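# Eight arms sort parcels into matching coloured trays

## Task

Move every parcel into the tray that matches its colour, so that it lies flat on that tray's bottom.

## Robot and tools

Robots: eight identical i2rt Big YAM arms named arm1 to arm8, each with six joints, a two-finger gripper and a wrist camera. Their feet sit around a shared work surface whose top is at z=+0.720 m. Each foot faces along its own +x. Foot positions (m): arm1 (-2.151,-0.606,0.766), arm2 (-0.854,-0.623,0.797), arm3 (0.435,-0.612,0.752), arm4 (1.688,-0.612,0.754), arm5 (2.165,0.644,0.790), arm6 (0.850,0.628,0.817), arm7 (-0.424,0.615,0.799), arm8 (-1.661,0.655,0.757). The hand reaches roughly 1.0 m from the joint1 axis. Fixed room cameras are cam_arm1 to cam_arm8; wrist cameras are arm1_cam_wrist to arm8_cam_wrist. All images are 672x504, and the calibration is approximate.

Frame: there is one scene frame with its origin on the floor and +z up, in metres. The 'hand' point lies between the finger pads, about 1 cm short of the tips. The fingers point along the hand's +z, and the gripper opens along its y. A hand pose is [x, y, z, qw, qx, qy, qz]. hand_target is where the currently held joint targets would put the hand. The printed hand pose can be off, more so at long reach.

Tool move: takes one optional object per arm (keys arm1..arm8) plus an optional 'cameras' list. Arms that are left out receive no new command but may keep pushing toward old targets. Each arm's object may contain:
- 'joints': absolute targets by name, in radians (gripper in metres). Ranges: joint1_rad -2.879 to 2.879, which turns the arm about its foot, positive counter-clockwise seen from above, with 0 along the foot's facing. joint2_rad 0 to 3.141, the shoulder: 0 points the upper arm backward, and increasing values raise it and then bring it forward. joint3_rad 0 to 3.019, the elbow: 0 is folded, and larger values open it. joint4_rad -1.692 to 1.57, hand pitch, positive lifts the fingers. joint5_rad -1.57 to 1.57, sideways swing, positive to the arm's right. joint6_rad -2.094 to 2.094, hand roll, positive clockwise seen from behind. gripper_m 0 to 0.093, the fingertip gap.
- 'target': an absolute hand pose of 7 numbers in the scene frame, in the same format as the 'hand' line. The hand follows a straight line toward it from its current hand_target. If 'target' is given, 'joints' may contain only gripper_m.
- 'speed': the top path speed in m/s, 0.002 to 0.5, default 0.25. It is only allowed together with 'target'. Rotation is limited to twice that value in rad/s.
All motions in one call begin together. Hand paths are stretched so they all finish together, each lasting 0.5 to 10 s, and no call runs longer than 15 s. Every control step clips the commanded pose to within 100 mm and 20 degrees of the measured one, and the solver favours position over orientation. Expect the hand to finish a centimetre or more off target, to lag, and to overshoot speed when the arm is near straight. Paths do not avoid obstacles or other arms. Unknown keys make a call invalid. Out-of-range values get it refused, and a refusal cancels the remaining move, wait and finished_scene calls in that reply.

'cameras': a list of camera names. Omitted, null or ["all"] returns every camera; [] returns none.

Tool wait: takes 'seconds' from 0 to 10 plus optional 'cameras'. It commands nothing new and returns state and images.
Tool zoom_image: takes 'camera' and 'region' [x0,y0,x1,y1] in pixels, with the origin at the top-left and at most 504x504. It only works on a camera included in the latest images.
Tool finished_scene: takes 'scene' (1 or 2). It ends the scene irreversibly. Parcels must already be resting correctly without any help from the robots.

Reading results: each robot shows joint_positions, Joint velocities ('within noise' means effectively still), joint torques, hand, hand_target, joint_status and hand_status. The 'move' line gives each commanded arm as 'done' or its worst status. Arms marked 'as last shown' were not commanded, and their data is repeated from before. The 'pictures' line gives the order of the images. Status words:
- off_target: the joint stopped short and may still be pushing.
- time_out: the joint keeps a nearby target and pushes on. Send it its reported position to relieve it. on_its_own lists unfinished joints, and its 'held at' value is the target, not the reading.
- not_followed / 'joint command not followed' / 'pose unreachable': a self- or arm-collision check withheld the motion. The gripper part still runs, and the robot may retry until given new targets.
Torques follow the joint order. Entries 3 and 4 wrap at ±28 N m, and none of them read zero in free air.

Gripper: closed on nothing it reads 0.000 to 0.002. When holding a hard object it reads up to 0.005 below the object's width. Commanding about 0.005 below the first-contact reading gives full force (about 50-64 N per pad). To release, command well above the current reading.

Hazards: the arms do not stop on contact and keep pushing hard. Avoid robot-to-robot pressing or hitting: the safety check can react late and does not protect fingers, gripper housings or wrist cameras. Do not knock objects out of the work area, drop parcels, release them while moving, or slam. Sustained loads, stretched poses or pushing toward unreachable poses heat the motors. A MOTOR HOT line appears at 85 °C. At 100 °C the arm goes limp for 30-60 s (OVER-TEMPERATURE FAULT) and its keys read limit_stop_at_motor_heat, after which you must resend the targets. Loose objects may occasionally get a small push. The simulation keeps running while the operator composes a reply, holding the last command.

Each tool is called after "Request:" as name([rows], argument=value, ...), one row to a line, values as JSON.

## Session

Request:
move()

Scene clock: 0.00 s.
Joint torques (N m): no reading
Heat: arm1: hottest joint1_rad 30 °C; arm2: hottest joint2_rad 30 °C; arm3: hottest joint1_rad 30 °C; arm4: hottest joint3_rad 34 °C; arm5: hottest joint3_rad 32 °C; arm6: hottest joint2_rad 31 °C; arm7: hottest joint3_rad 33 °C; arm8: hottest joint1_rad 29 °C.
Joint velocities: within noise
arm1.joint_positions: joint1_rad=+0.458 joint2_rad=+0.456 joint3_rad=+1.438 joint4_rad=-1.139 joint5_rad=+0.063 joint6_rad=-0.074 gripper_m=+0.09396
arm1.joint_status: not commanded
arm1.hand: x=-1.9866 y=-0.6052 z=+1.4040 quat_wxyz=(-0.650, +0.024, -0.759, +0.041) (m; scene frame)
arm1.hand_target: x=-1.9921 y=-0.6053 z=+1.4119 quat_wxyz=(-0.658, +0.023, -0.752, +0.041) (m; scene frame)
arm1.hand_status: not commanded
arm2.joint_positions: joint1_rad=-0.133 joint2_rad=+0.490 joint3_rad=+1.431 joint4_rad=-1.371 joint5_rad=+0.122 joint6_rad=+0.254 gripper_m=+0.09396
arm2.joint_status: not commanded
arm2.hand: x=-0.9557 y=-0.4897 z=+1.3731 quat_wxyz=(-0.193, +0.711, -0.448, -0.506) (m; scene frame)
arm2.hand_target: x=-0.9532 y=-0.4923 z=+1.3817 quat_wxyz=(-0.195, +0.705, -0.446, -0.516) (m; scene frame)
arm2.hand_status: not commanded
arm3.joint_positions: joint1_rad=+0.288 joint2_rad=+0.566 joint3_rad=+1.355 joint4_rad=-1.309 joint5_rad=+0.227 joint6_rad=-0.408 gripper_m=+0.09396
arm3.joint_status: not commanded
arm3.hand: x=+0.2384 y=-0.5089 z=+1.2929 quat_wxyz=(-0.272, +0.862, -0.018, -0.428) (m; scene frame)
arm3.hand_target: x=+0.2407 y=-0.5098 z=+1.3061 quat_wxyz=(-0.276, +0.854, -0.020, -0.440) (m; scene frame)
arm3.hand_status: not commanded
arm4.joint_positions: joint1_rad=-0.202 joint2_rad=+0.526 joint3_rad=+1.372 joint4_rad=-1.530 joint5_rad=+0.176 joint6_rad=+0.279 gripper_m=+0.09396
arm4.joint_status: not commanded
arm4.hand: x=+1.8391 y=-0.5129 z=+1.2624 quat_wxyz=(-0.405, +0.175, -0.887, -0.138) (m; scene frame)
arm4.hand_target: x=+1.8372 y=-0.5146 z=+1.2716 quat_wxyz=(-0.414, +0.173, -0.882, -0.143) (m; scene frame)
arm4.hand_status: not commanded
arm5.joint_positions: joint1_rad=+0.150 joint2_rad=+0.484 joint3_rad=+1.403 joint4_rad=-1.356 joint5_rad=-0.018 joint6_rad=+0.258 gripper_m=+0.09396
arm5.joint_status: not commanded
arm5.hand: x=+1.9905 y=+0.6571 z=+1.3561 quat_wxyz=(+0.044, +0.831, -0.149, -0.534) (m; scene frame)
arm5.hand_target: x=+1.9935 y=+0.6567 z=+1.3668 quat_wxyz=(+0.045, +0.825, -0.147, -0.545) (m; scene frame)
arm5.hand_status: not commanded
arm6.joint_positions: joint1_rad=+0.005 joint2_rad=+0.600 joint3_rad=+1.377 joint4_rad=-1.425 joint5_rad=+0.198 joint6_rad=-0.419 gripper_m=+0.09396
arm6.joint_status: not commanded
arm6.hand: x=+1.0055 y=+0.4776 z=+1.3387 quat_wxyz=(-0.341, -0.130, -0.883, +0.295) (m; scene frame)
arm6.hand_target: x=+1.0039 y=+0.4787 z=+1.3519 quat_wxyz=(-0.354, -0.130, -0.876, +0.302) (m; scene frame)
arm6.hand_status: not commanded
arm7.joint_positions: joint1_rad=-0.316 joint2_rad=+0.535 joint3_rad=+1.368 joint4_rad=-1.177 joint5_rad=-0.073 joint6_rad=-0.126 gripper_m=+0.09396
arm7.joint_status: not commanded
arm7.hand: x=-0.2873 y=+0.4416 z=+1.3804 quat_wxyz=(-0.508, -0.311, -0.757, +0.270) (m; scene frame)
arm7.hand_target: x=-0.2897 y=+0.4449 z=+1.3917 quat_wxyz=(-0.517, -0.307, -0.750, +0.275) (m; scene frame)
arm7.hand_status: not commanded
arm8.joint_positions: joint1_rad=+0.154 joint2_rad=+0.581 joint3_rad=+1.368 joint4_rad=-1.211 joint5_rad=-0.224 joint6_rad=+0.370 gripper_m=+0.09396
arm8.joint_status: not commanded
arm8.hand: x=-1.7287 y=+0.4302 z=+1.3236 quat_wxyz=(-0.435, -0.755, -0.361, +0.333) (m; scene frame)
arm8.hand_target: x=-1.7273 y=+0.4330 z=+1.3347 quat_wxyz=(-0.441, -0.748, -0.360, +0.341) (m; scene frame)
arm8.hand_status: not commanded
pictures: arm1_cam_wrist, arm2_cam_wrist, arm3_cam_wrist, arm4_cam_wrist, arm5_cam_wrist, arm6_cam_wrist, arm7_cam_wrist, arm8_cam_wrist, cam_arm1, cam_arm2, cam_arm3, cam_arm4, cam_arm5, cam_arm6, cam_arm7, cam_arm8
camera_calibration:
arm1_cam_wrist: T_world_to_cam=[[-0.0151899, -0.996953, 0.076509, -0.739945], [-0.693604, -0.0446081, -0.718974, -0.390757], [0.720196, -0.0639881, -0.690813, 2.48858], [0, 0, 0, 1]] pos_world=[-2.07453, -0.595882, 1.49481]
arm2_cam_wrist: T_world_to_cam=[[0.840398, 0.511513, -0.179125, 1.29842], [0.377955, -0.790013, -0.482731, 0.641545], [-0.388434, 0.337985, -0.857254, 1.09193], [0, 0, 0, 1]] pos_world=[-0.909517, -0.526384, 1.47834]
arm3_cam_wrist: T_world_to_cam=[[0.273517, 0.847801, 0.454336, -0.222297], [0.935917, -0.125599, -0.329066, 0.144225], [-0.221918, 0.515226, -0.827825, 1.50942], [0, 0, 0, 1]] pos_world=[0.260787, -0.571114, 1.39799]
arm4_cam_wrist: T_world_to_cam=[[0.421855, -0.902681, -0.084888, -1.1342], [-0.884829, -0.389463, -0.255726, 1.75509], [0.197778, 0.182991, -0.963015, 1.07074], [0, 0, 0, 1]] pos_world=[1.81965, -0.536211, 1.38368]
arm5_cam_wrist: T_world_to_cam=[[0.208912, 0.948065, -0.239849, -0.712488], [0.828489, -0.301889, -0.471666, -0.803489], [-0.519578, -0.100176, -0.84853, 2.37481], [0, 0, 0, 1]] pos_world=[2.04843, 0.67082, 1.46523]
arm6_cam_wrist: T_world_to_cam=[[-0.428817, -0.788123, 0.441564, 0.214993], [-0.903379, 0.371489, -0.214249, 1.0236], [0.00481816, -0.490773, -0.871274, 1.52024], [0, 0, 0, 1]] pos_world=[1.00957, 0.535277, 1.44892]
arm7_cam_wrist: T_world_to_cam=[[-0.747697, -0.654596, 0.111593, -0.082968], [-0.585602, 0.570766, -0.575584, 0.380558], [0.313082, -0.495711, -0.810093, 1.54839], [0, 0, 0, 1]] pos_world=[-0.323954, 0.496036, 1.48264]
arm8_cam_wrist: T_world_to_cam=[[-0.833849, 0.353228, -0.424177, -1.03093], [0.527182, 0.737406, -0.422271, 1.15734], [0.163633, -0.575728, -0.8011, 1.71143], [0, 0, 0, 1]] pos_world=[-1.74981, 0.496045, 1.42244]

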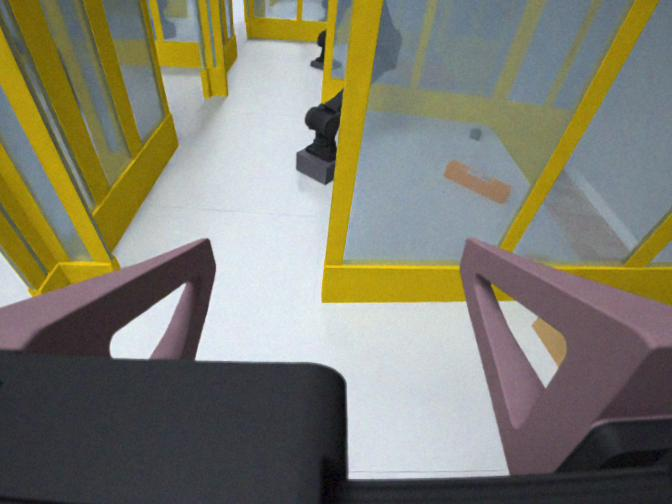

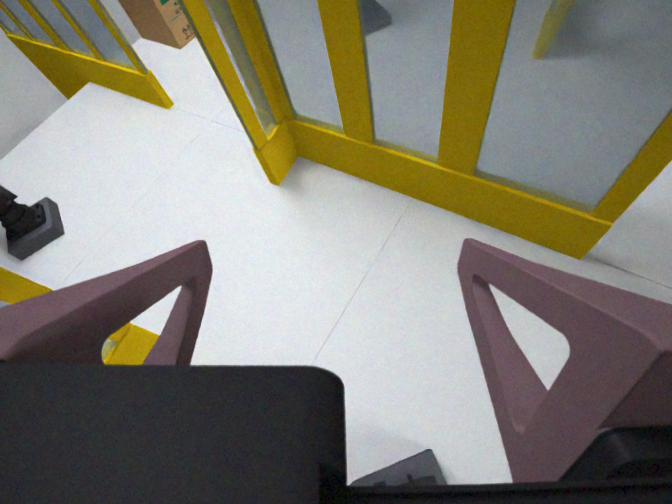

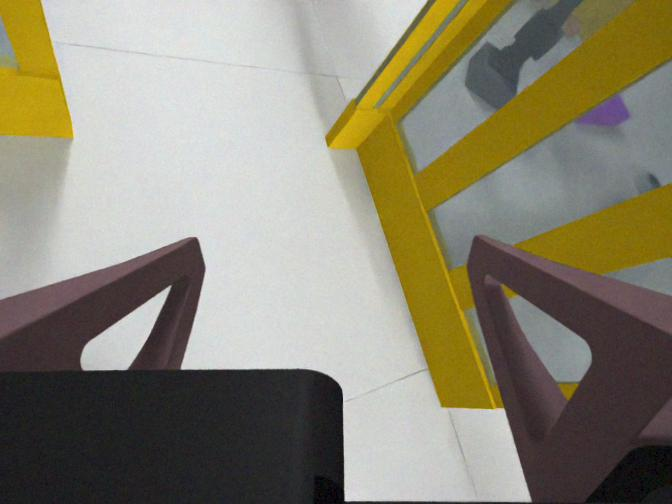

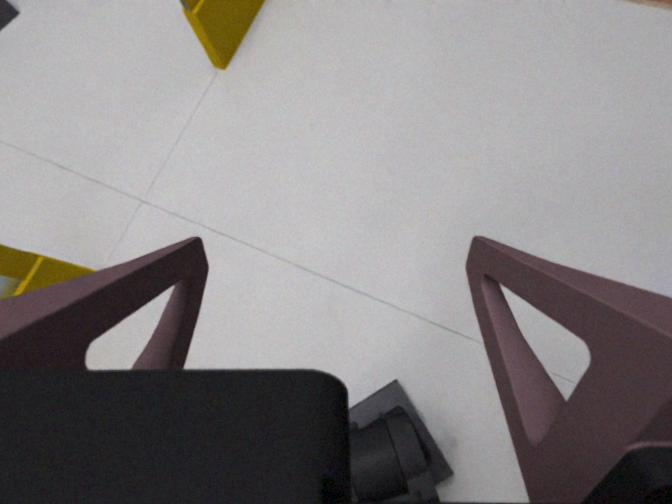

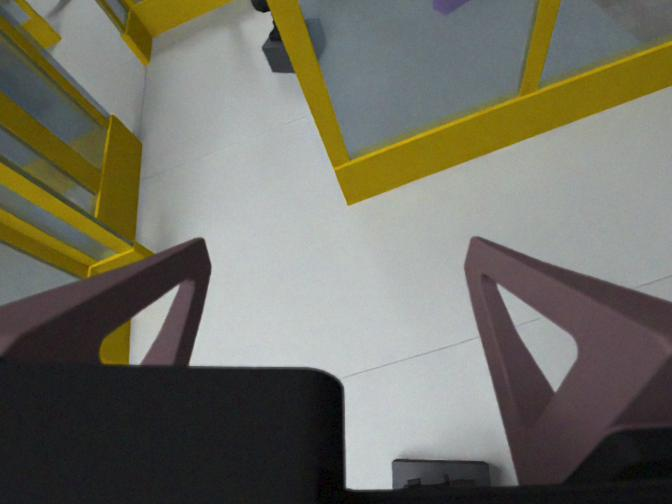

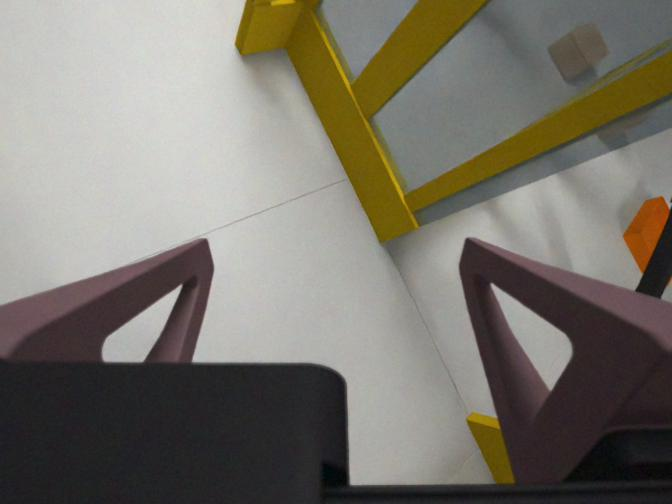

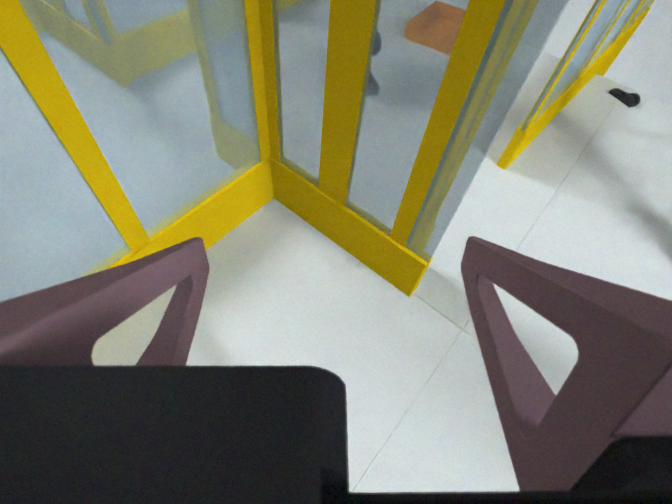

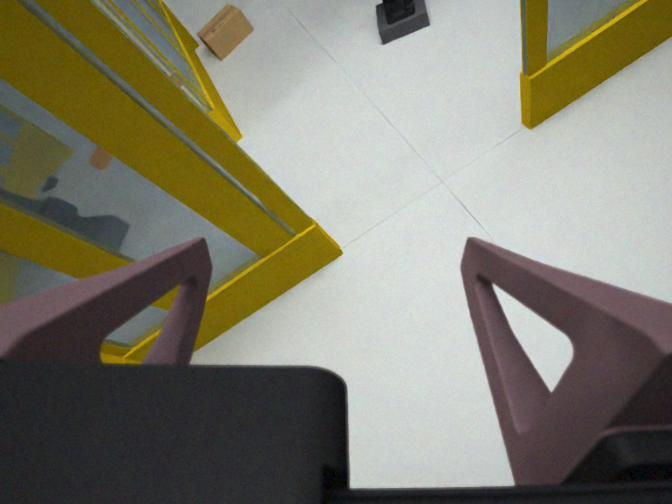

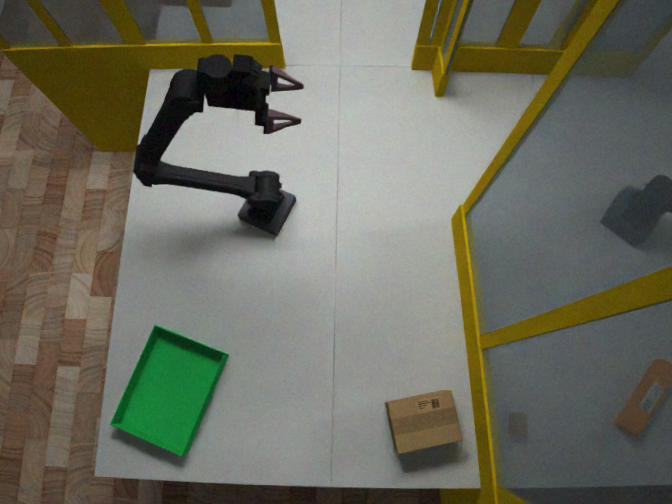

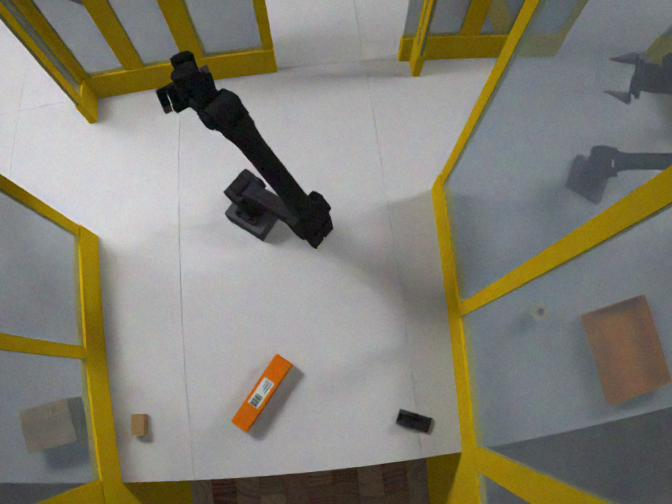

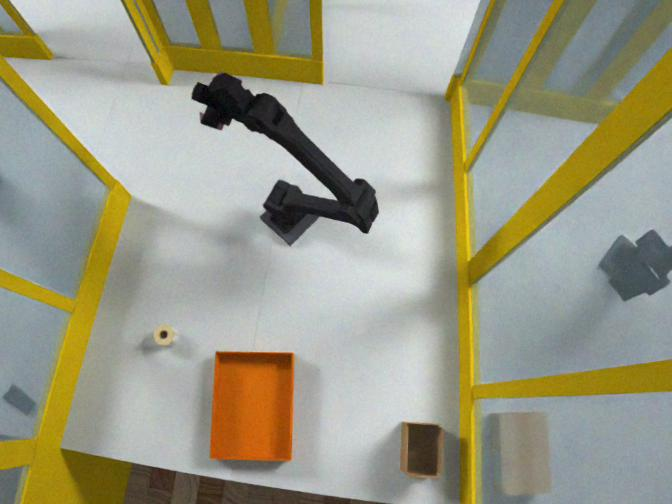

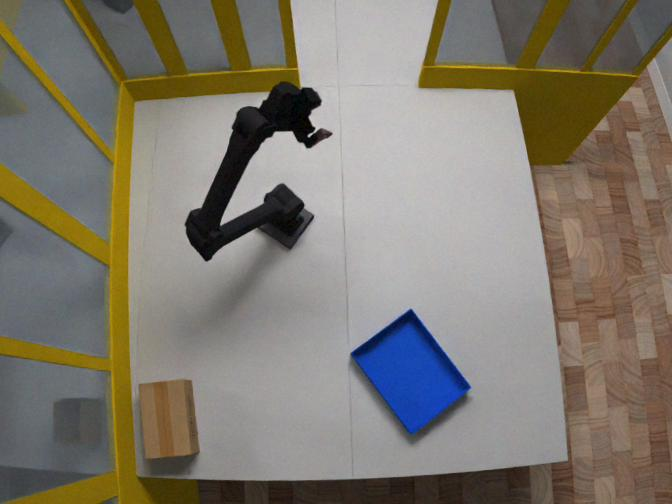

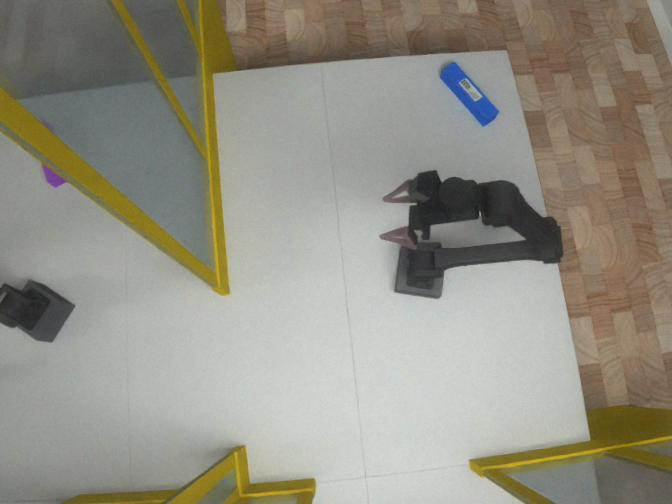

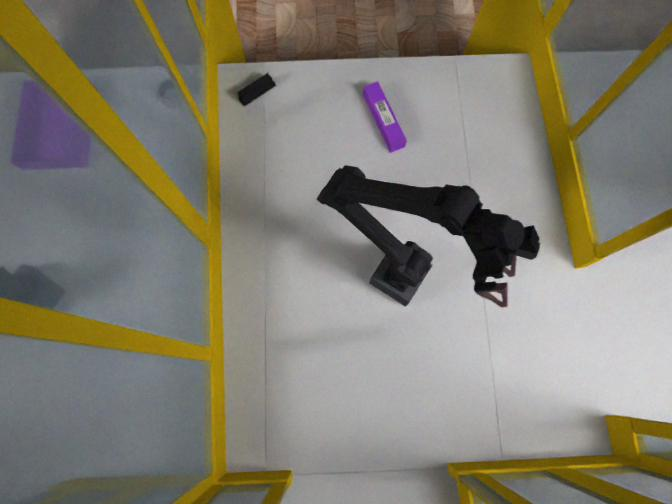

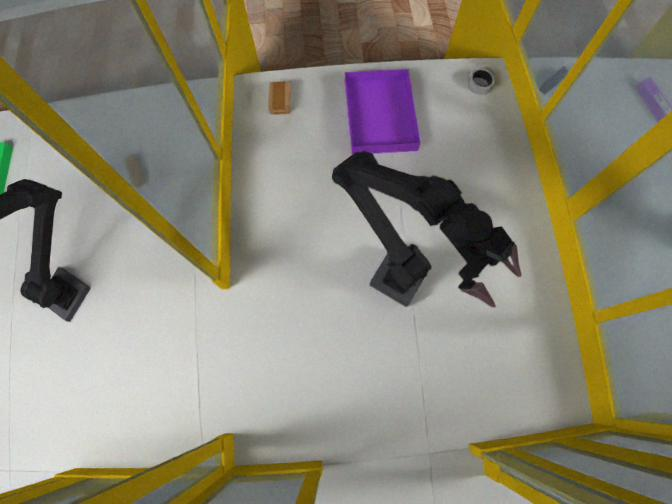

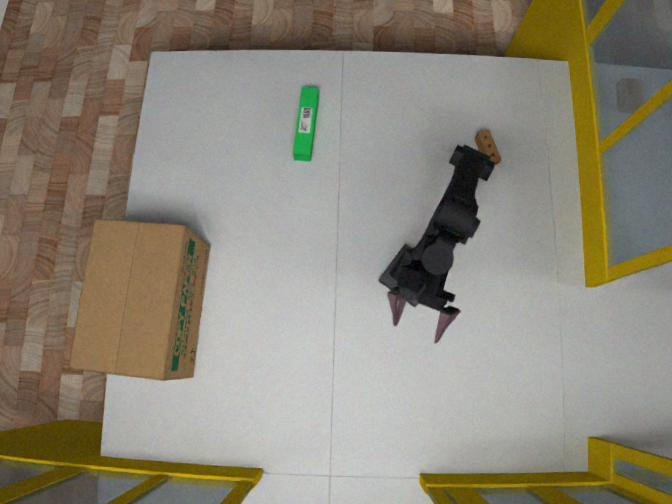

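Request:
move(arm8={"joints":{"joint1_rad":-1.94}}, arm5={"joints":{"joint1_rad":-1.71}}, arm6={"joints":{"joint1_rad":2.21}}, arm2={"joints":{"joint1_rad":2.17}}, cameras=[])

Request:
move(arm8={"target":[-2.023,1.19,0.875,0,0.688,-0.725,0],"speed":0.35}, arm5={"target":[2.455,1.32,0.875,0,0.824,-0.566,0],"speed":0.35}, arm6={"target":[0.837,1.312,0.875,0,0.788,-0.616,0],"speed":0.35}, arm2={"target":[-0.891,-1.242,0.875,0,0.9135,0.4067,0],"speed":0.35}, cameras=["arm8_cam_wrist","arm5_cam_wrist","arm6_cam_wrist","arm2_cam_wrist"])

Scene clock: 109.33 s.
Joint torques (N m): arm1=[1.44 5.89 7.49 1.99 0.09 0.01] | arm2=[0.85 4.54 7.79 2.18 0.05 -0.08] | arm3=[-0.62 1.26 10.14 1.63 -0.05 0.01] | arm4=[-0.03 3.43 9.95 1.77 0.01 0.03] | arm5=[-1.26 5.3 6.72 1.92 -0.12 -0.07] | arm6=[0.21 2.73 9.48 1.58 0.14 -0.05] | arm7=[-0.38 1.49 10.45 1.62 -0.1 0.12] | arm8=[1.32 3.08 10.56 1.46 -0.15 -0.07]
Heat: arm1: hottest joint3_rad 31 °C; arm2: hottest joint3_rad 36 °C; arm3: hottest joint3_rad 32 °C; arm4: hottest joint3_rad 40 °C; arm5: hottest joint3_rad 35 °C; arm6: hottest joint3_rad 34 °C; arm7: hottest joint3_rad 43 °C; arm8: hottest joint3_rad 37 °C.
move: arm2 done; arm5 done; arm6 done; arm8 done
Joint velocities: within noise
arm1, arm3, arm4, arm7: as last shown
arm2.joint_positions: joint1_rad=+2.162 joint2_rad=+0.490 joint3_rad=+1.431 joint4_rad=-1.371 joint5_rad=+0.122 joint6_rad=+0.254 gripper_m=+0.09398
arm2.joint_status: all done
arm2.hand: x=-0.8869 y=-0.7884 z=+1.3727 quat_wxyz=(+0.382, +0.701, +0.464, -0.384) (m; scene frame)
arm2.hand_target: x=-0.8854 y=-0.7850 z=+1.3814 quat_wxyz=(+0.391, +0.695, +0.463, -0.388) (m; scene frame)
arm2.hand_status: not commanded
arm5.joint_positions: joint1_rad=-1.702 joint2_rad=+0.484 joint3_rad=+1.403 joint4_rad=-1.356 joint5_rad=-0.018 joint6_rad=+0.258 gripper_m=+0.09398
arm5.joint_status: all done
arm5.hand: x=+2.2262 y=+0.8014 z=+1.3578 quat_wxyz=(-0.402, +0.378, -0.752, -0.361) (m; scene frame)
arm5.hand_target: x=+2.2263 y=+0.7980 z=+1.3686 quat_wxyz=(-0.411, +0.372, -0.747, -0.366) (m; scene frame)
arm5.hand_status: not commanded
arm6.joint_positions: joint1_rad=+2.201 joint2_rad=+0.600 joint3_rad=+1.377 joint4_rad=-1.425 joint5_rad=+0.196 joint6_rad=-0.419 gripper_m=+0.09397
arm6.joint_status: all done
arm6.hand: x=+0.8819 y=+0.8422 z=+1.3387 quat_wxyz=(-0.418, +0.727, -0.517, -0.170) (m; scene frame)
arm6.hand_target: x=+0.8801 y=+0.8405 z=+1.3519 quat_wxyz=(-0.429, +0.722, -0.512, -0.180) (m; scene frame)
arm6.hand_status: not commanded
arm8.joint_positions: joint1_rad=-1.934 joint2_rad=+0.581 joint3_rad=+1.368 joint4_rad=-1.211 joint5_rad=-0.223 joint6_rad=+0.370 gripper_m=+0.09398
arm8.joint_status: all done
arm8.hand: x=-1.8236 y=+0.8262 z=+1.3232 quat_wxyz=(+0.069, -0.692, +0.471, +0.542) (m; scene frame)
arm8.hand_target: x=-1.8209 y=+0.8245 z=+1.3343 quat_wxyz=(+0.075, -0.686, +0.468, +0.552) (m; scene frame)
arm8.hand_status: not commanded
pictures: none
No camera images: "cameras" was empty.

Scene clock: 113.10 s.
Joint torques (N m): arm1=[1.38 5.89 7.53 1.88 0.11 0.04] | arm2=[-0.38 -22.65 11.11 0.12 -0.08 0.08] | arm3=[-0.5 1.2 10.14 1.61 -0.05 0] | arm4=[-0.03 3.43 9.95 1.77 0.01 0.04] | arm5=[-0.56 -20.19 10.33 -0.06 -0.14 -0.17] | arm6=[-1.26 -16.44 12.34 -0.18 -0.06 0] | arm7=[-0.21 1.67 10.43 1.57 -0.09 0.12] | arm8=[1.55 -20.07 14.19 -0.7 0.08 0.03]
Heat: arm1: hottest joint3_rad 31 °C; arm2: hottest joint3_rad 36 °C; arm3: hottest joint3_rad 32 °C; arm4: hottest joint3_rad 40 °C; arm5: hottest joint3_rad 35 °C; arm6: hottest joint3_rad 34 °C; arm7: hottest joint3_rad 43 °C; arm8: hottest joint3_rad 37 °C.
move: arm2 off_target; arm5 off_target; arm6 off_target; arm8 off_target
Joint velocities: within noise
arm1, arm3, arm4, arm7: as last shown
arm2.joint_positions: joint1_rad=+2.180 joint2_rad=+2.036 joint3_rad=+1.700 joint4_rad=-1.260 joint5_rad=+0.003 joint6_rad=+0.660 gripper_m=+0.09399
arm2.joint_status: not commanded
arm2.hand: x=-0.8864 y=-1.2288 z=+0.8631 quat_wxyz=(-0.013, +0.909, +0.416, +0.005) (m; scene frame)
arm2.hand_target: x=-0.8911 y=-1.2414 z=+0.8752 quat_wxyz=(+0.000, +0.914, +0.407, +0.000) (m; scene frame)
arm2.hand_status: off_target (0.018 m and 2.0 deg from the pose sent, 0.673 m and 67.9 deg at the start)
arm5.joint_positions: joint1_rad=-1.720 joint2_rad=+2.437 joint3_rad=+2.397 joint4_rad=-1.572 joint5_rad=-0.003 joint6_rad=-0.762 gripper_m=+0.09399
arm5.joint_status: not commanded
arm5.hand: x=+2.4537 y=+1.3095 z=+0.8586 quat_wxyz=(+0.017, +0.820, -0.572, +0.002) (m; scene frame)
arm5.hand_target: x=+2.4546 y=+1.3193 z=+0.8749 quat_wxyz=(-0.001, +0.824, -0.566, +0.000) (m; scene frame)
arm5.hand_status: off_target (0.020 m and 2.1 deg from the pose sent, 0.744 m and 84.9 deg at the start)
arm6.joint_positions: joint1_rad=+2.217 joint2_rad=+2.225 joint3_rad=+1.969 joint4_rad=-1.345 joint5_rad=+0.002 joint6_rad=-0.233 gripper_m=+0.09397
arm6.joint_status: not commanded
arm6.hand: x=+0.8320 y=+1.2965 z=+0.8645 quat_wxyz=(+0.011, +0.793, -0.609, +0.010) (m; scene frame)
arm6.hand_target: x=+0.8371 y=+1.3111 z=+0.8751 quat_wxyz=(+0.000, +0.788, -0.616, +0.000) (m; scene frame)
arm6.hand_status: off_target (0.019 m and 2.0 deg from the pose sent, 0.662 m and 53.9 deg at the start)
arm8.joint_positions: joint1_rad=-1.934 joint2_rad=+2.077 joint3_rad=+1.873 joint4_rad=-1.395 joint5_rad=-0.003 joint6_rad=+0.641 gripper_m=+0.09398
arm8.joint_status: not commanded
arm8.hand: x=-2.0187 y=+1.1761 z=+0.8626 quat_wxyz=(-0.004, -0.693, +0.721, -0.014) (m; scene frame)
arm8.hand_target: x=-2.0226 y=+1.1893 z=+0.8752 quat_wxyz=(+0.000, -0.688, +0.725, +0.000) (m; scene frame)
arm8.hand_status: off_target (0.019 m and 1.9 deg from the pose sent, 0.611 m and 70.1 deg at the start)
pictures: arm2_cam_wrist, arm5_cam_wrist, arm6_cam_wrist, arm8_cam_wrist
camera_calibration:
arm2_cam_wrist: T_world_to_cam=[[-0.753519, 0.656663, 0.0316788, 0.110526], [0.540452, 0.591292, 0.59857, 0.693454], [0.374327, 0.468154, -0.800444, 1.71848], [0, 0, 0, 1]] pos_world=[-0.934768, -1.28712, 0.956965]
arm5_cam_wrist: T_world_to_cam=[[0.942214, 0.33447, -0.0190542, -2.73239], [0.280739, -0.757257, 0.589702, -0.195908], [0.182809, -0.560974, -0.807396, 1.10335], [0, 0, 0, 1]] pos_world=[2.42779, 1.3845, 0.954307]
arm6_cam_wrist: T_world_to_cam=[[0.96417, 0.265281, 0.00132039, -1.14873], [0.211719, -0.772477, 0.598711, 0.313631], [0.159847, -0.576979, -0.800964, 1.43175], [0, 0, 0, 1]] pos_world=[0.81231, 1.3731, 0.960526]
arm8_cam_wrist: T_world_to_cam=[[0.998996, -0.0445881, 0.00436837, 2.06637], [-0.0379472, -0.790291, 0.611555, 0.329631], [-0.0238158, -0.611107, -0.79119, 1.47368], [0, 0, 0, 1]] pos_world=[-2.01669, 1.25322, 0.955348]

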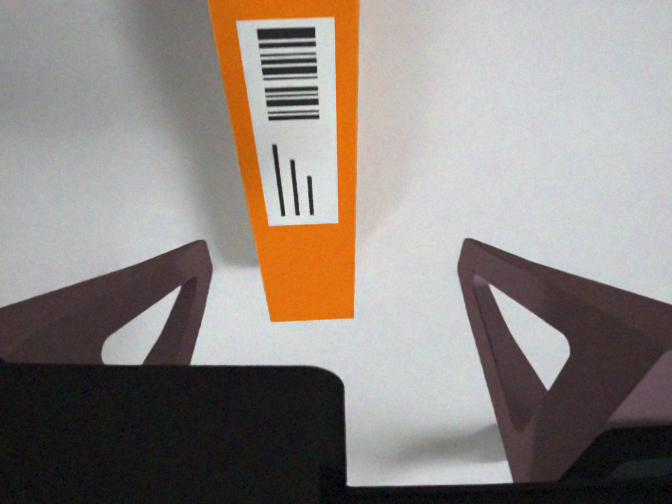

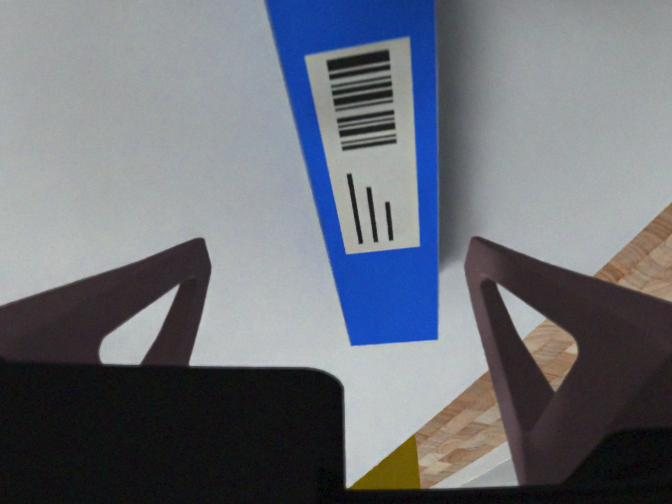

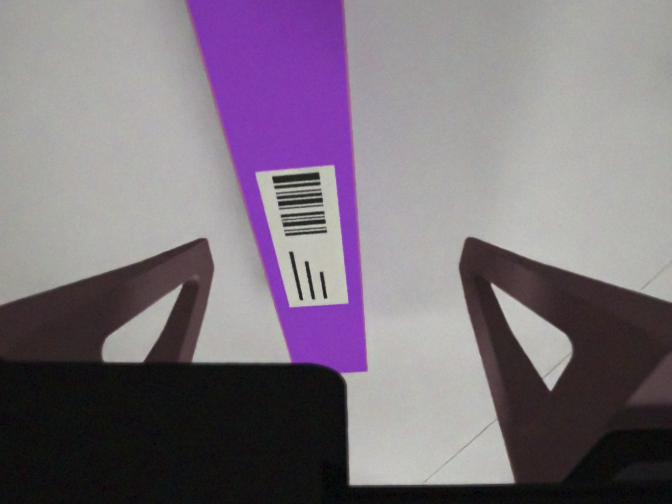

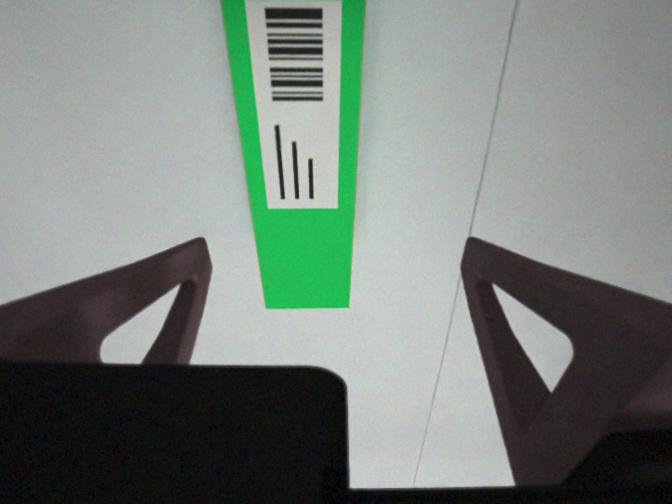

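Request:
move(arm8={"target":[-2.039,1.203,0.758,0,0.688,-0.725,0],"speed":0.15}, arm5={"target":[2.476,1.322,0.758,0,0.870,-0.492,0],"speed":0.15}, arm6={"target":[0.828,1.256,0.758,0,0.814,-0.581,0],"speed":0.15}, arm2={"target":[-0.889,-1.258,0.758,0,0.910,0.415,0],"speed":0.15}, cameras=["arm8_cam_wrist","arm5_cam_wrist","arm6_cam_wrist","arm2_cam_wrist"])

Scene clock: 149.53 s.
Joint torques (N m): arm1=[1.32 5.77 7.61 2 0.07 0] | arm2=[-0.03 -23.3 7.83 0.9 -0.07 -0.06] | arm3=[-0.56 1.26 10.15 1.62 -0.05 0.01] | arm4=[-0.03 3.43 9.95 1.77 0.01 0.03] | arm5=[-1.44 -22.48 7.45 0.7 -0.25 -0.15] | arm6=[0.03 -16.62 6.98 0.53 -0.05 -0.18] | arm7=[-0.21 1.55 10.44 1.63 -0.09 0.12] | arm8=[2.14 -20.84 9.76 0.24 0.1 0.03]
Heat: arm1: hottest joint3_rad 32 °C; arm2: hottest joint3_rad 40 °C; arm3: hottest joint3_rad 33 °C; arm4: hottest joint3_rad 41 °C; arm5: hottest joint3_rad 38 °C; arm6: hottest joint3_rad 39 °C; arm7: hottest joint3_rad 44 °C; arm8: hottest joint3_rad 43 °C.
move: arm2 done; arm5 done; arm6 done; arm8 done
Joint velocities: within noise
arm1, arm3, arm4, arm7: as last shown
arm2.joint_positions: joint1_rad=+2.180 joint2_rad=+2.197 joint3_rad=+1.694 joint4_rad=-1.071 joint5_rad=+0.003 joint6_rad=+0.660 gripper_m=+0.09399
arm2.joint_status: not commanded
arm2.hand: x=-0.8877 y=-1.2547 z=+0.7644 quat_wxyz=(-0.003, +0.909, +0.416, -0.001) (m; scene frame)
arm2.hand_target: x=-0.8891 y=-1.2579 z=+0.7581 quat_wxyz=(+0.000, +0.910, +0.415, +0.000) (m; scene frame)
arm2.hand_status: done (0.007 m and 0.3 deg from the pose sent, 0.109 m and 1.6 deg at the start)
arm5.joint_positions: joint1_rad=-1.732 joint2_rad=+2.546 joint3_rad=+2.329 joint4_rad=-1.384 joint5_rad=+0.000 joint6_rad=-0.962 gripper_m=+0.09399
arm5.joint_status: not commanded
arm5.hand: x=+2.4679 y=+1.3181 z=+0.7538 quat_wxyz=(+0.012, +0.870, -0.493, +0.002) (m; scene frame)
arm5.hand_target: x=+2.4760 y=+1.3217 z=+0.7580 quat_wxyz=(+0.000, +0.870, -0.492, +0.000) (m; scene frame)
arm5.hand_status: done (0.010 m and 1.4 deg from the pose sent, 0.104 m and 11.0 deg at the start)
arm6.joint_positions: joint1_rad=+2.217 joint2_rad=+2.225 joint3_rad=+1.656 joint4_rad=-1.019 joint5_rad=+0.002 joint6_rad=-0.285 gripper_m=+0.09397
arm6.joint_status: not commanded
arm6.hand: x=+0.8333 y=+1.2518 z=+0.7552 quat_wxyz=(+0.006, +0.809, -0.588, +0.006) (m; scene frame)
arm6.hand_target: x=+0.8280 y=+1.2560 z=+0.7581 quat_wxyz=(+0.000, +0.814, -0.581, +0.000) (m; scene frame)
arm6.hand_status: done (0.007 m and 1.4 deg from the pose sent, 0.114 m and 4.3 deg at the start)
arm8.joint_positions: joint1_rad=-1.934 joint2_rad=+2.222 joint3_rad=+1.860 joint4_rad=-1.209 joint5_rad=-0.003 joint6_rad=+0.649 gripper_m=+0.09398
arm8.joint_status: not commanded
arm8.hand: x=-2.0360 y=+1.2012 z=+0.7659 quat_wxyz=(-0.002, -0.690, +0.724, -0.001) (m; scene frame)
arm8.hand_target: x=-2.0390 y=+1.2028 z=+0.7581 quat_wxyz=(+0.000, -0.688, +0.725, +0.000) (m; scene frame)
arm8.hand_status: done (0.009 m and 0.4 deg from the pose sent, 0.110 m and 1.9 deg at the start)
pictures: arm2_cam_wrist, arm5_cam_wrist, arm6_cam_wrist, arm8_cam_wrist
camera_calibration:
arm2_cam_wrist: T_world_to_cam=[[-0.753494, 0.65722, 0.0175504, 0.141115], [0.541146, 0.604814, 0.584261, 0.797064], [0.373373, 0.449734, -0.811376, 1.63649], [0, 0, 0, 1]] pos_world=[-0.936019, -1.3108, 0.859636]
arm5_cam_wrist: T_world_to_cam=[[0.863644, 0.503924, -0.0133868, -2.7844], [0.416281, -0.697959, 0.582721, -0.539044], [0.284304, -0.508836, -0.812562, 0.705699], [0, 0, 0, 1]] pos_world=[2.4285, 1.38598, 0.850262]
arm6_cam_wrist: T_world_to_cam=[[0.948885, 0.315604, 0.00331992, -1.1897], [0.253185, -0.767415, 0.589043, 0.310639], [0.188452, -0.558094, -0.808095, 1.27617], [0, 0, 0, 1]] pos_world=[0.809741, 1.32608, 0.852234]
arm8_cam_wrist: T_world_to_cam=[[0.998506, -0.0532765, -0.0121409, 2.10727], [-0.0356566, -0.803648, 0.594036, 0.442083], [-0.0414052, -0.592716, -0.804347, 1.36426], [0, 0, 0, 1]] pos_world=[-2.03187, 1.27616, 0.860309]

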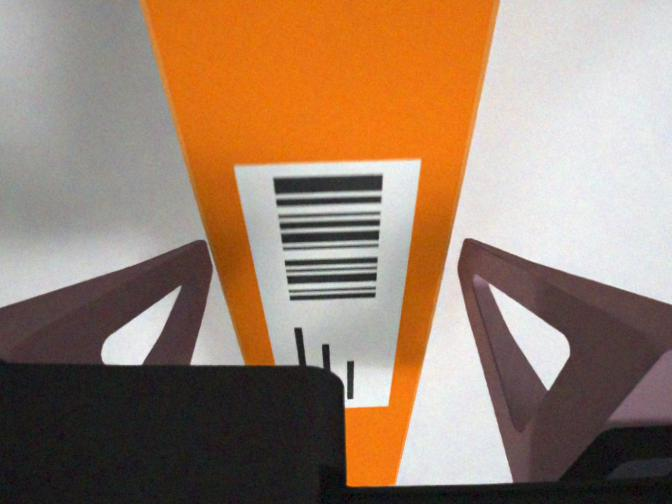

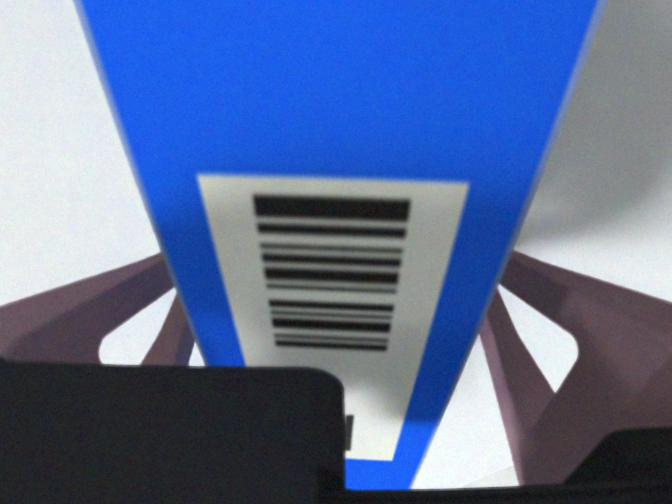

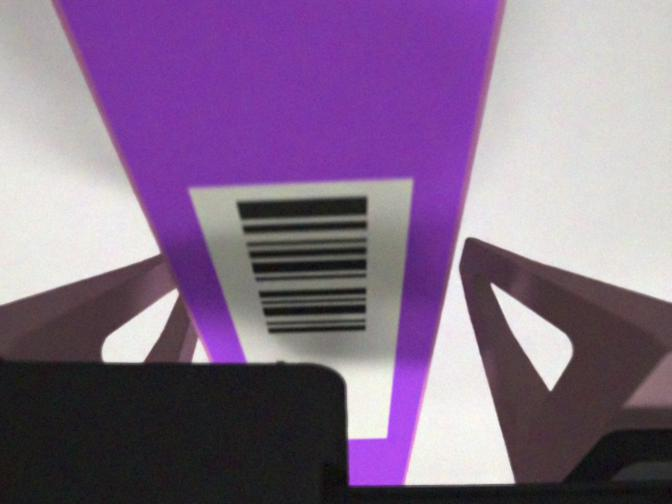

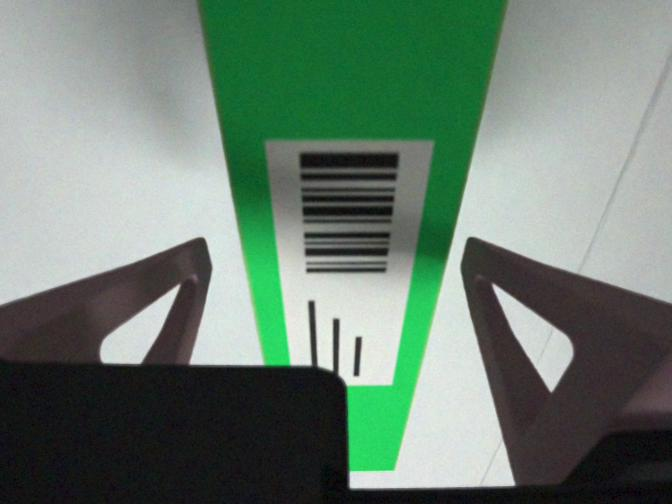

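Request:
move(arm8={"joints":{"gripper_m":0.045}}, arm5={"joints":{"gripper_m":0.045}}, arm6={"joints":{"gripper_m":0.045}}, arm2={"joints":{"gripper_m":0.045}}, cameras=[])

Request:
move(arm8={"target":[-2.030,1.195,0.90,0,0.688,-0.725,0],"speed":0.2}, arm5={"target":[2.470,1.317,0.90,0,0.870,-0.492,0],"speed":0.2}, arm6={"target":[0.830,1.250,0.90,0,0.814,-0.581,0],"speed":0.2}, arm2={"target":[-0.887,-1.25,0.90,0,0.910,0.415,0],"speed":0.2}, cameras=[])

Request:
move(arm8={"target":[-1.89,0.98,0.93,0,0.688,-0.725,0],"speed":0.25}, arm5={"target":[2.335,1.015,0.93,0,0.870,-0.492,0],"speed":0.25}, arm6={"target":[0.845,1.038,0.93,0,0.814,-0.581,0],"speed":0.25}, arm2={"target":[-0.875,-1.033,0.93,0,0.910,0.415,0],"speed":0.25}, cameras=[])

Request:
move(arm8={"joints":{"joint1_rad":0.285}}, arm5={"joints":{"joint1_rad":1.50}}, arm6={"joints":{"joint1_rad":-1.22}}, arm2={"joints":{"joint1_rad":-2.126}}, cameras=["cam_arm8"])

Scene clock: 192.47 s.
Joint torques (N m): arm1=[1.55 5.71 7.6 2.02 0.1 0.01] | arm2=[0.03 -23.3 7.82 0.87 -0.04 -0.06] | arm3=[-0.62 1.2 10.17 1.61 -0.05 0] | arm4=[-0.03 3.43 9.95 1.77 0.01 0.03] | arm5=[-1.08 -21.77 7.17 0.7 -0.22 -0.15] | arm6=[0.09 -16.62 7.01 0.53 -0.03 -0.16] | arm7=[-0.38 1.61 10.44 1.63 -0.1 0.11] | arm8=[2.02 -21.19 9.81 0.27 0.06 0.01]
Heat: arm1: hottest joint3_rad 32 °C; arm2: hottest joint3_rad 38 °C; arm3: hottest joint3_rad 33 °C; arm4: hottest joint3_rad 41 °C; arm5: hottest joint3_rad 37 °C; arm6: hottest joint2_rad 38 °C; arm7: hottest joint3_rad 45 °C; arm8: hottest joint3_rad 37 °C.
move: arm2 off_target; arm5 off_target; arm6 off_target; arm8 off_target
Joint velocities: within noise
arm1, arm3, arm4, arm7: as last shown
arm2.joint_positions: joint1_rad=+2.180 joint2_rad=+2.197 joint3_rad=+1.694 joint4_rad=-1.070 joint5_rad=+0.002 joint6_rad=+0.660 gripper_m=+0.05852
arm2.joint_status: gripper_m off_target (ended at +0.05857, target +0.04500)
arm2.hand: x=-0.8875 y=-1.2549 z=+0.7644 quat_wxyz=(-0.002, +0.909, +0.416, +0.000) (m; scene frame)
arm2.hand_target: x=-0.8890 y=-1.2579 z=+0.7581 quat_wxyz=(+0.000, +0.910, +0.415, +0.000) (m; scene frame)
arm2.hand_status: not commanded
arm5.joint_positions: joint1_rad=-1.732 joint2_rad=+2.546 joint3_rad=+2.329 joint4_rad=-1.384 joint5_rad=+0.000 joint6_rad=-0.962 gripper_m=+0.05840
arm5.joint_status: gripper_m off_target (ended at +0.05844, target +0.04500)
arm5.hand: x=+2.4679 y=+1.3182 z=+0.7538 quat_wxyz=(+0.012, +0.870, -0.493, +0.001) (m; scene frame)
arm5.hand_target: x=+2.4760 y=+1.3217 z=+0.7580 quat_wxyz=(+0.000, +0.870, -0.492, +0.000) (m; scene frame)
arm5.hand_status: not commanded
arm6.joint_positions: joint1_rad=+2.217 joint2_rad=+2.225 joint3_rad=+1.656 joint4_rad=-1.019 joint5_rad=+0.002 joint6_rad=-0.287 gripper_m=+0.05951
arm6.joint_status: gripper_m off_target (ended at +0.05954, target +0.04500)
arm6.hand: x=+0.8332 y=+1.2518 z=+0.7552 quat_wxyz=(+0.006, +0.810, -0.587, +0.006) (m; scene frame)
arm6.hand_target: x=+0.8280 y=+1.2560 z=+0.7581 quat_wxyz=(+0.000, +0.814, -0.581, +0.000) (m; scene frame)
arm6.hand_status: not commanded
arm8.joint_positions: joint1_rad=-1.934 joint2_rad=+2.222 joint3_rad=+1.860 joint4_rad=-1.209 joint5_rad=-0.002 joint6_rad=+0.650 gripper_m=+0.05983
arm8.joint_status: gripper_m off_target (ended at +0.05985, target +0.04500)
arm8.hand: x=-2.0360 y=+1.2014 z=+0.7659 quat_wxyz=(-0.002, -0.690, +0.724, +0.000) (m; scene frame)
arm8.hand_target: x=-2.0390 y=+1.2029 z=+0.7581 quat_wxyz=(+0.000, -0.688, +0.725, +0.000) (m; scene frame)
arm8.hand_status: not commanded
pictures: none
No camera images: "cameras" was empty.

Scene clock: 194.30 s.
Joint torques (N m): arm1=[1.44 5.54 7.53 1.88 0.09 -0.01] | arm2=[0.21 -22.77 11.23 0.1 -0.04 -0.03] | arm3=[-0.67 1.14 10.18 1.59 -0.05 0] | arm4=[-0.03 3.43 9.95 1.77 0.01 0.03] | arm5=[-1.14 -20.72 10.51 -0.2 -0.24 -0.09] | arm6=[-0.15 -17.26 11.67 -0.27 -0.03 -0.18] | arm7=[-0.5 1.55 10.45 1.62 -0.1 0.13] | arm8=[1.79 -21.07 14.24 -0.58 0.04 -0.02]
Heat: arm1: hottest joint3_rad 32 °C; arm2: hottest joint3_rad 38 °C; arm3: hottest joint3_rad 33 °C; arm4: hottest joint3_rad 41 °C; arm5: hottest joint3_rad 37 °C; arm6: hottest joint2_rad 37 °C; arm7: hottest joint3_rad 45 °C; arm8: hottest joint3_rad 37 °C.
move: arm2 off_target; arm5 off_target; arm6 off_target; arm8 off_target
Joint velocities: within noise
arm1, arm3, arm4, arm7: as last shown
arm2.joint_positions: joint1_rad=+2.180 joint2_rad=+2.038 joint3_rad=+1.773 joint4_rad=-1.329 joint5_rad=+0.002 joint6_rad=+0.660 gripper_m=+0.05852
arm2.joint_status: not commanded
arm2.hand: x=-0.8866 y=-1.2381 z=+0.8891 quat_wxyz=(-0.011, +0.909, +0.416, +0.004) (m; scene frame)
arm2.hand_target: x=-0.8870 y=-1.2495 z=+0.9001 quat_wxyz=(+0.000, +0.910, +0.415, +0.000) (m; scene frame)
arm2.hand_status: off_target (0.016 m and 1.4 deg from the pose sent, 0.136 m and 0.3 deg at the start)
arm5.joint_positions: joint1_rad=-1.732 joint2_rad=+2.463 joint3_rad=+2.508 joint4_rad=-1.661 joint5_rad=+0.000 joint6_rad=-0.962 gripper_m=+0.05840
arm5.joint_status: not commanded
arm5.hand: x=+2.4638 y=+1.3091 z=+0.8823 quat_wxyz=(+0.019, +0.870, -0.493, +0.002) (m; scene frame)
arm5.hand_target: x=+2.4697 y=+1.3161 z=+0.9000 quat_wxyz=(-0.001, +0.870, -0.492, +0.000) (m; scene frame)
arm5.hand_status: off_target (0.020 m and 2.2 deg from the pose sent, 0.146 m and 1.3 deg at the start)
arm6.joint_positions: joint1_rad=+2.217 joint2_rad=+2.064 joint3_rad=+1.705 joint4_rad=-1.274 joint5_rad=+0.002 joint6_rad=-0.288 gripper_m=+0.05951
arm6.joint_status: not commanded
arm6.hand: x=+0.8338 y=+1.2315 z=+0.8696 quat_wxyz=(+0.024, +0.810, -0.586, +0.019) (m; scene frame)
arm6.hand_target: x=+0.8301 y=+1.2486 z=+0.9004 quat_wxyz=(+0.000, +0.814, -0.581, +0.000) (m; scene frame)
arm6.hand_status: off_target (0.036 m and 3.6 deg from the pose sent, 0.145 m and 1.3 deg at the start)
arm8.joint_positions: joint1_rad=-1.934 joint2_rad=+2.098 joint3_rad=+1.964 joint4_rad=-1.471 joint5_rad=-0.001 joint6_rad=+0.650 gripper_m=+0.05983
arm8.joint_status: not commanded
arm8.hand: x=-2.0238 y=+1.1842 z=+0.8840 quat_wxyz=(-0.004, -0.690, +0.724, -0.017) (m; scene frame)
arm8.hand_target: x=-2.0296 y=+1.1944 z=+0.9002 quat_wxyz=(+0.000, -0.688, +0.725, +0.001) (m; scene frame)
arm8.hand_status: off_target (0.020 m and 2.0 deg from the pose sent, 0.134 m and 0.3 deg at the start)
pictures: none
No camera images: "cameras" was empty.

Scene clock: 196.50 s.
Joint torques (N m): arm1=[1.38 5.71 7.53 1.89 0.09 0.02] | arm2=[0.32 -14.04 7.69 0.81 -0.04 -0.01] | arm3=[-0.5 1.14 10.18 1.62 -0.05 0] | arm4=[-0.03 3.43 9.95 1.77 0.01 0.03] | arm5=[-1.55 -9.58 6.67 0.7 -0.24 -0.19] | arm6=[-1.26 -10.46 7.6 0.4 -0.02 -0.18] | arm7=[-0.15 1.61 10.43 1.61 -0.09 0.11] | arm8=[2.37 -11.11 9.21 -0.01 0.02 0.05]
Heat: arm1: hottest joint3_rad 32 °C; arm2: hottest joint3_rad 38 °C; arm3: hottest joint3_rad 33 °C; arm4: hottest joint3_rad 41 °C; arm5: hottest joint3_rad 37 °C; arm6: hottest joint2_rad 37 °C; arm7: hottest joint3_rad 45 °C; arm8: hottest joint3_rad 37 °C.
move: arm2 done; arm5 done; arm6 off_target; arm8 done
Joint velocities: within noise
arm1, arm3, arm4, arm7: as last shown
arm2.joint_positions: joint1_rad=+2.180 joint2_rad=+1.481 joint3_rad=+1.114 joint4_rad=-1.218 joint5_rad=+0.002 joint6_rad=+0.660 gripper_m=+0.05852
arm2.joint_status: not commanded
arm2.hand: x=-0.8759 y=-1.0311 z=+0.9278 quat_wxyz=(-0.007, +0.909, +0.416, +0.002) (m; scene frame)
arm2.hand_target: x=-0.8750 y=-1.0329 z=+0.9300 quat_wxyz=(+0.000, +0.910, +0.415, +0.000) (m; scene frame)
arm2.hand_status: done (0.003 m and 0.9 deg from the pose sent, 0.209 m and 1.4 deg at the start)
arm5.joint_positions: joint1_rad=-1.732 joint2_rad=+1.481 joint3_rad=+1.117 joint4_rad=-1.239 joint5_rad=+0.000 joint6_rad=-0.962 gripper_m=+0.05840
arm5.joint_status: not commanded
arm5.hand: x=+2.3302 y=+1.0119 z=+0.9250 quat_wxyz=(+0.013, +0.870, -0.493, +0.002) (m; scene frame)
arm5.hand_target: x=+2.3350 y=+1.0148 z=+0.9300 quat_wxyz=(+0.000, +0.870, -0.492, +0.000) (m; scene frame)
arm5.hand_status: done (0.008 m and 1.5 deg from the pose sent, 0.325 m and 2.1 deg at the start)
arm6.joint_positions: joint1_rad=+2.213 joint2_rad=+1.519 joint3_rad=+1.074 joint4_rad=-1.163 joint5_rad=+0.002 joint6_rad=-0.307 gripper_m=+0.05951
arm6.joint_status: not commanded
arm6.hand: x=+0.8413 y=+1.0338 z=+0.9195 quat_wxyz=(+0.014, +0.814, -0.581, +0.012) (m; scene frame)
arm6.hand_target: x=+0.8450 y=+1.0379 z=+0.9301 quat_wxyz=(+0.000, +0.814, -0.581, +0.000) (m; scene frame)
arm6.hand_status: off_target (0.012 m and 2.1 deg from the pose sent, 0.203 m and 3.6 deg at the start)
arm8.joint_positions: joint1_rad=-1.927 joint2_rad=+1.418 joint3_rad=+1.156 joint4_rad=-1.320 joint5_rad=-0.001 joint6_rad=+0.660 gripper_m=+0.05983
arm8.joint_status: not commanded
arm8.hand: x=-1.8881 y=+0.9816 z=+0.9278 quat_wxyz=(-0.002, -0.689, +0.725, -0.006) (m; scene frame)
arm8.hand_target: x=-1.8900 y=+0.9800 z=+0.9299 quat_wxyz=(+0.000, -0.688, +0.725, +0.000) (m; scene frame)
arm8.hand_status: done (0.003 m and 0.7 deg from the pose sent, 0.248 m and 2.0 deg at the start)
pictures: none
No camera images: "cameras" was empty.

Scene clock: 200.33 s.
Joint torques (N m): arm1=[1.2 5.6 7.57 1.96 0.08 0.01] | arm2=[0.79 -14.1 7.71 0.68 -0.03 -0.02] | arm3=[-0.67 1.32 10.18 1.59 -0.05 0] | arm4=[-0.03 3.43 9.95 1.76 0.01 0.03] | arm5=[-1.61 -9.7 6.53 0.49 -0.15 -0.11] | arm6=[0.03 -10.46 7.62 0.32 -0.05 -0.17] | arm7=[-0.38 1.67 10.41 1.59 -0.09 0.11] | arm8=[1.67 -11.28 9.18 0.1 0.03 0.02]
Heat: arm1: hottest joint3_rad 32 °C; arm2: hottest joint3_rad 37 °C; arm3: hottest joint3_rad 33 °C; arm4: hottest joint3_rad 42 °C; arm5: hottest joint3_rad 37 °C; arm6: hottest joint2_rad 37 °C; arm7: hottest joint3_rad 45 °C; arm8: hottest joint3_rad 37 °C.
move: arm2 done; arm5 done; arm6 done; arm8 done
Joint velocities: within noise
arm1, arm3, arm4, arm7: as last shown
arm2.joint_positions: joint1_rad=-2.129 joint2_rad=+1.481 joint3_rad=+1.114 joint4_rad=-1.214 joint5_rad=+0.002 joint6_rad=+0.661 gripper_m=+0.05870
arm2.joint_status: all done
arm2.hand: x=-0.4692 y=-0.4827 z=+0.9283 quat_wxyz=(+0.004, -0.154, -0.988, +0.003) (m; scene frame)
arm2.hand_target: x=-0.4691 y=-0.4808 z=+0.9305 quat_wxyz=(+0.000, -0.154, -0.988, -0.001) (m; scene frame)
arm2.hand_status: not commanded
arm5.joint_positions: joint1_rad=+1.503 joint2_rad=+1.481 joint3_rad=+1.117 joint4_rad=-1.234 joint5_rad=-0.002 joint6_rad=-0.963 gripper_m=+0.05853
arm5.joint_status: all done
arm5.hand: x=+2.0331 y=+0.2595 z=+0.9192 quat_wxyz=(-0.001, +0.451, +0.892, +0.018) (m; scene frame)
arm5.hand_target: x=+2.0307 y=+0.2567 z=+0.9242 quat_wxyz=(+0.000, +0.449, +0.894, +0.007) (m; scene frame)
arm5.hand_status: not commanded
arm6.joint_positions: joint1_rad=-1.229 joint2_rad=+1.519 joint3_rad=+1.074 joint4_rad=-1.160 joint5_rad=+0.002 joint6_rad=-0.308 gripper_m=+0.05972
arm6.joint_status: all done
arm6.hand: x=+0.7390 y=+0.2376 z=+0.9194 quat_wxyz=(+0.009, -0.695, -0.718, -0.014) (m; scene frame)
arm6.hand_target: x=+0.7417 y=+0.2334 z=+0.9301 quat_wxyz=(+0.000, -0.689, -0.724, +0.000) (m; scene frame)
arm6.hand_status: not commanded
arm8.joint_positions: joint1_rad=+0.289 joint2_rad=+1.418 joint3_rad=+1.156 joint4_rad=-1.320 joint5_rad=-0.002 joint6_rad=+0.661 gripper_m=+0.05984
arm8.joint_status: all done
arm8.hand: x=-1.7851 y=+0.2778 z=+0.9285 quat_wxyz=(+0.003, -0.956, -0.292, -0.004) (m; scene frame)
arm8.hand_target: x=-1.7868 y=+0.2786 z=+0.9306 quat_wxyz=(-0.001, -0.958, -0.287, +0.000) (m; scene frame)
arm8.hand_status: not commanded
pictures: cam_arm8

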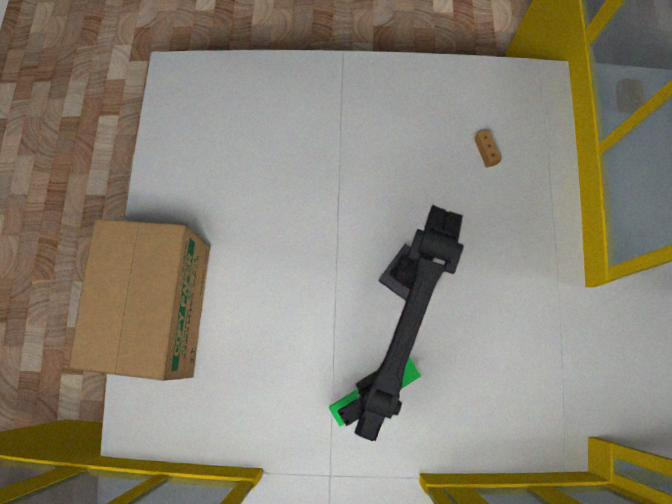

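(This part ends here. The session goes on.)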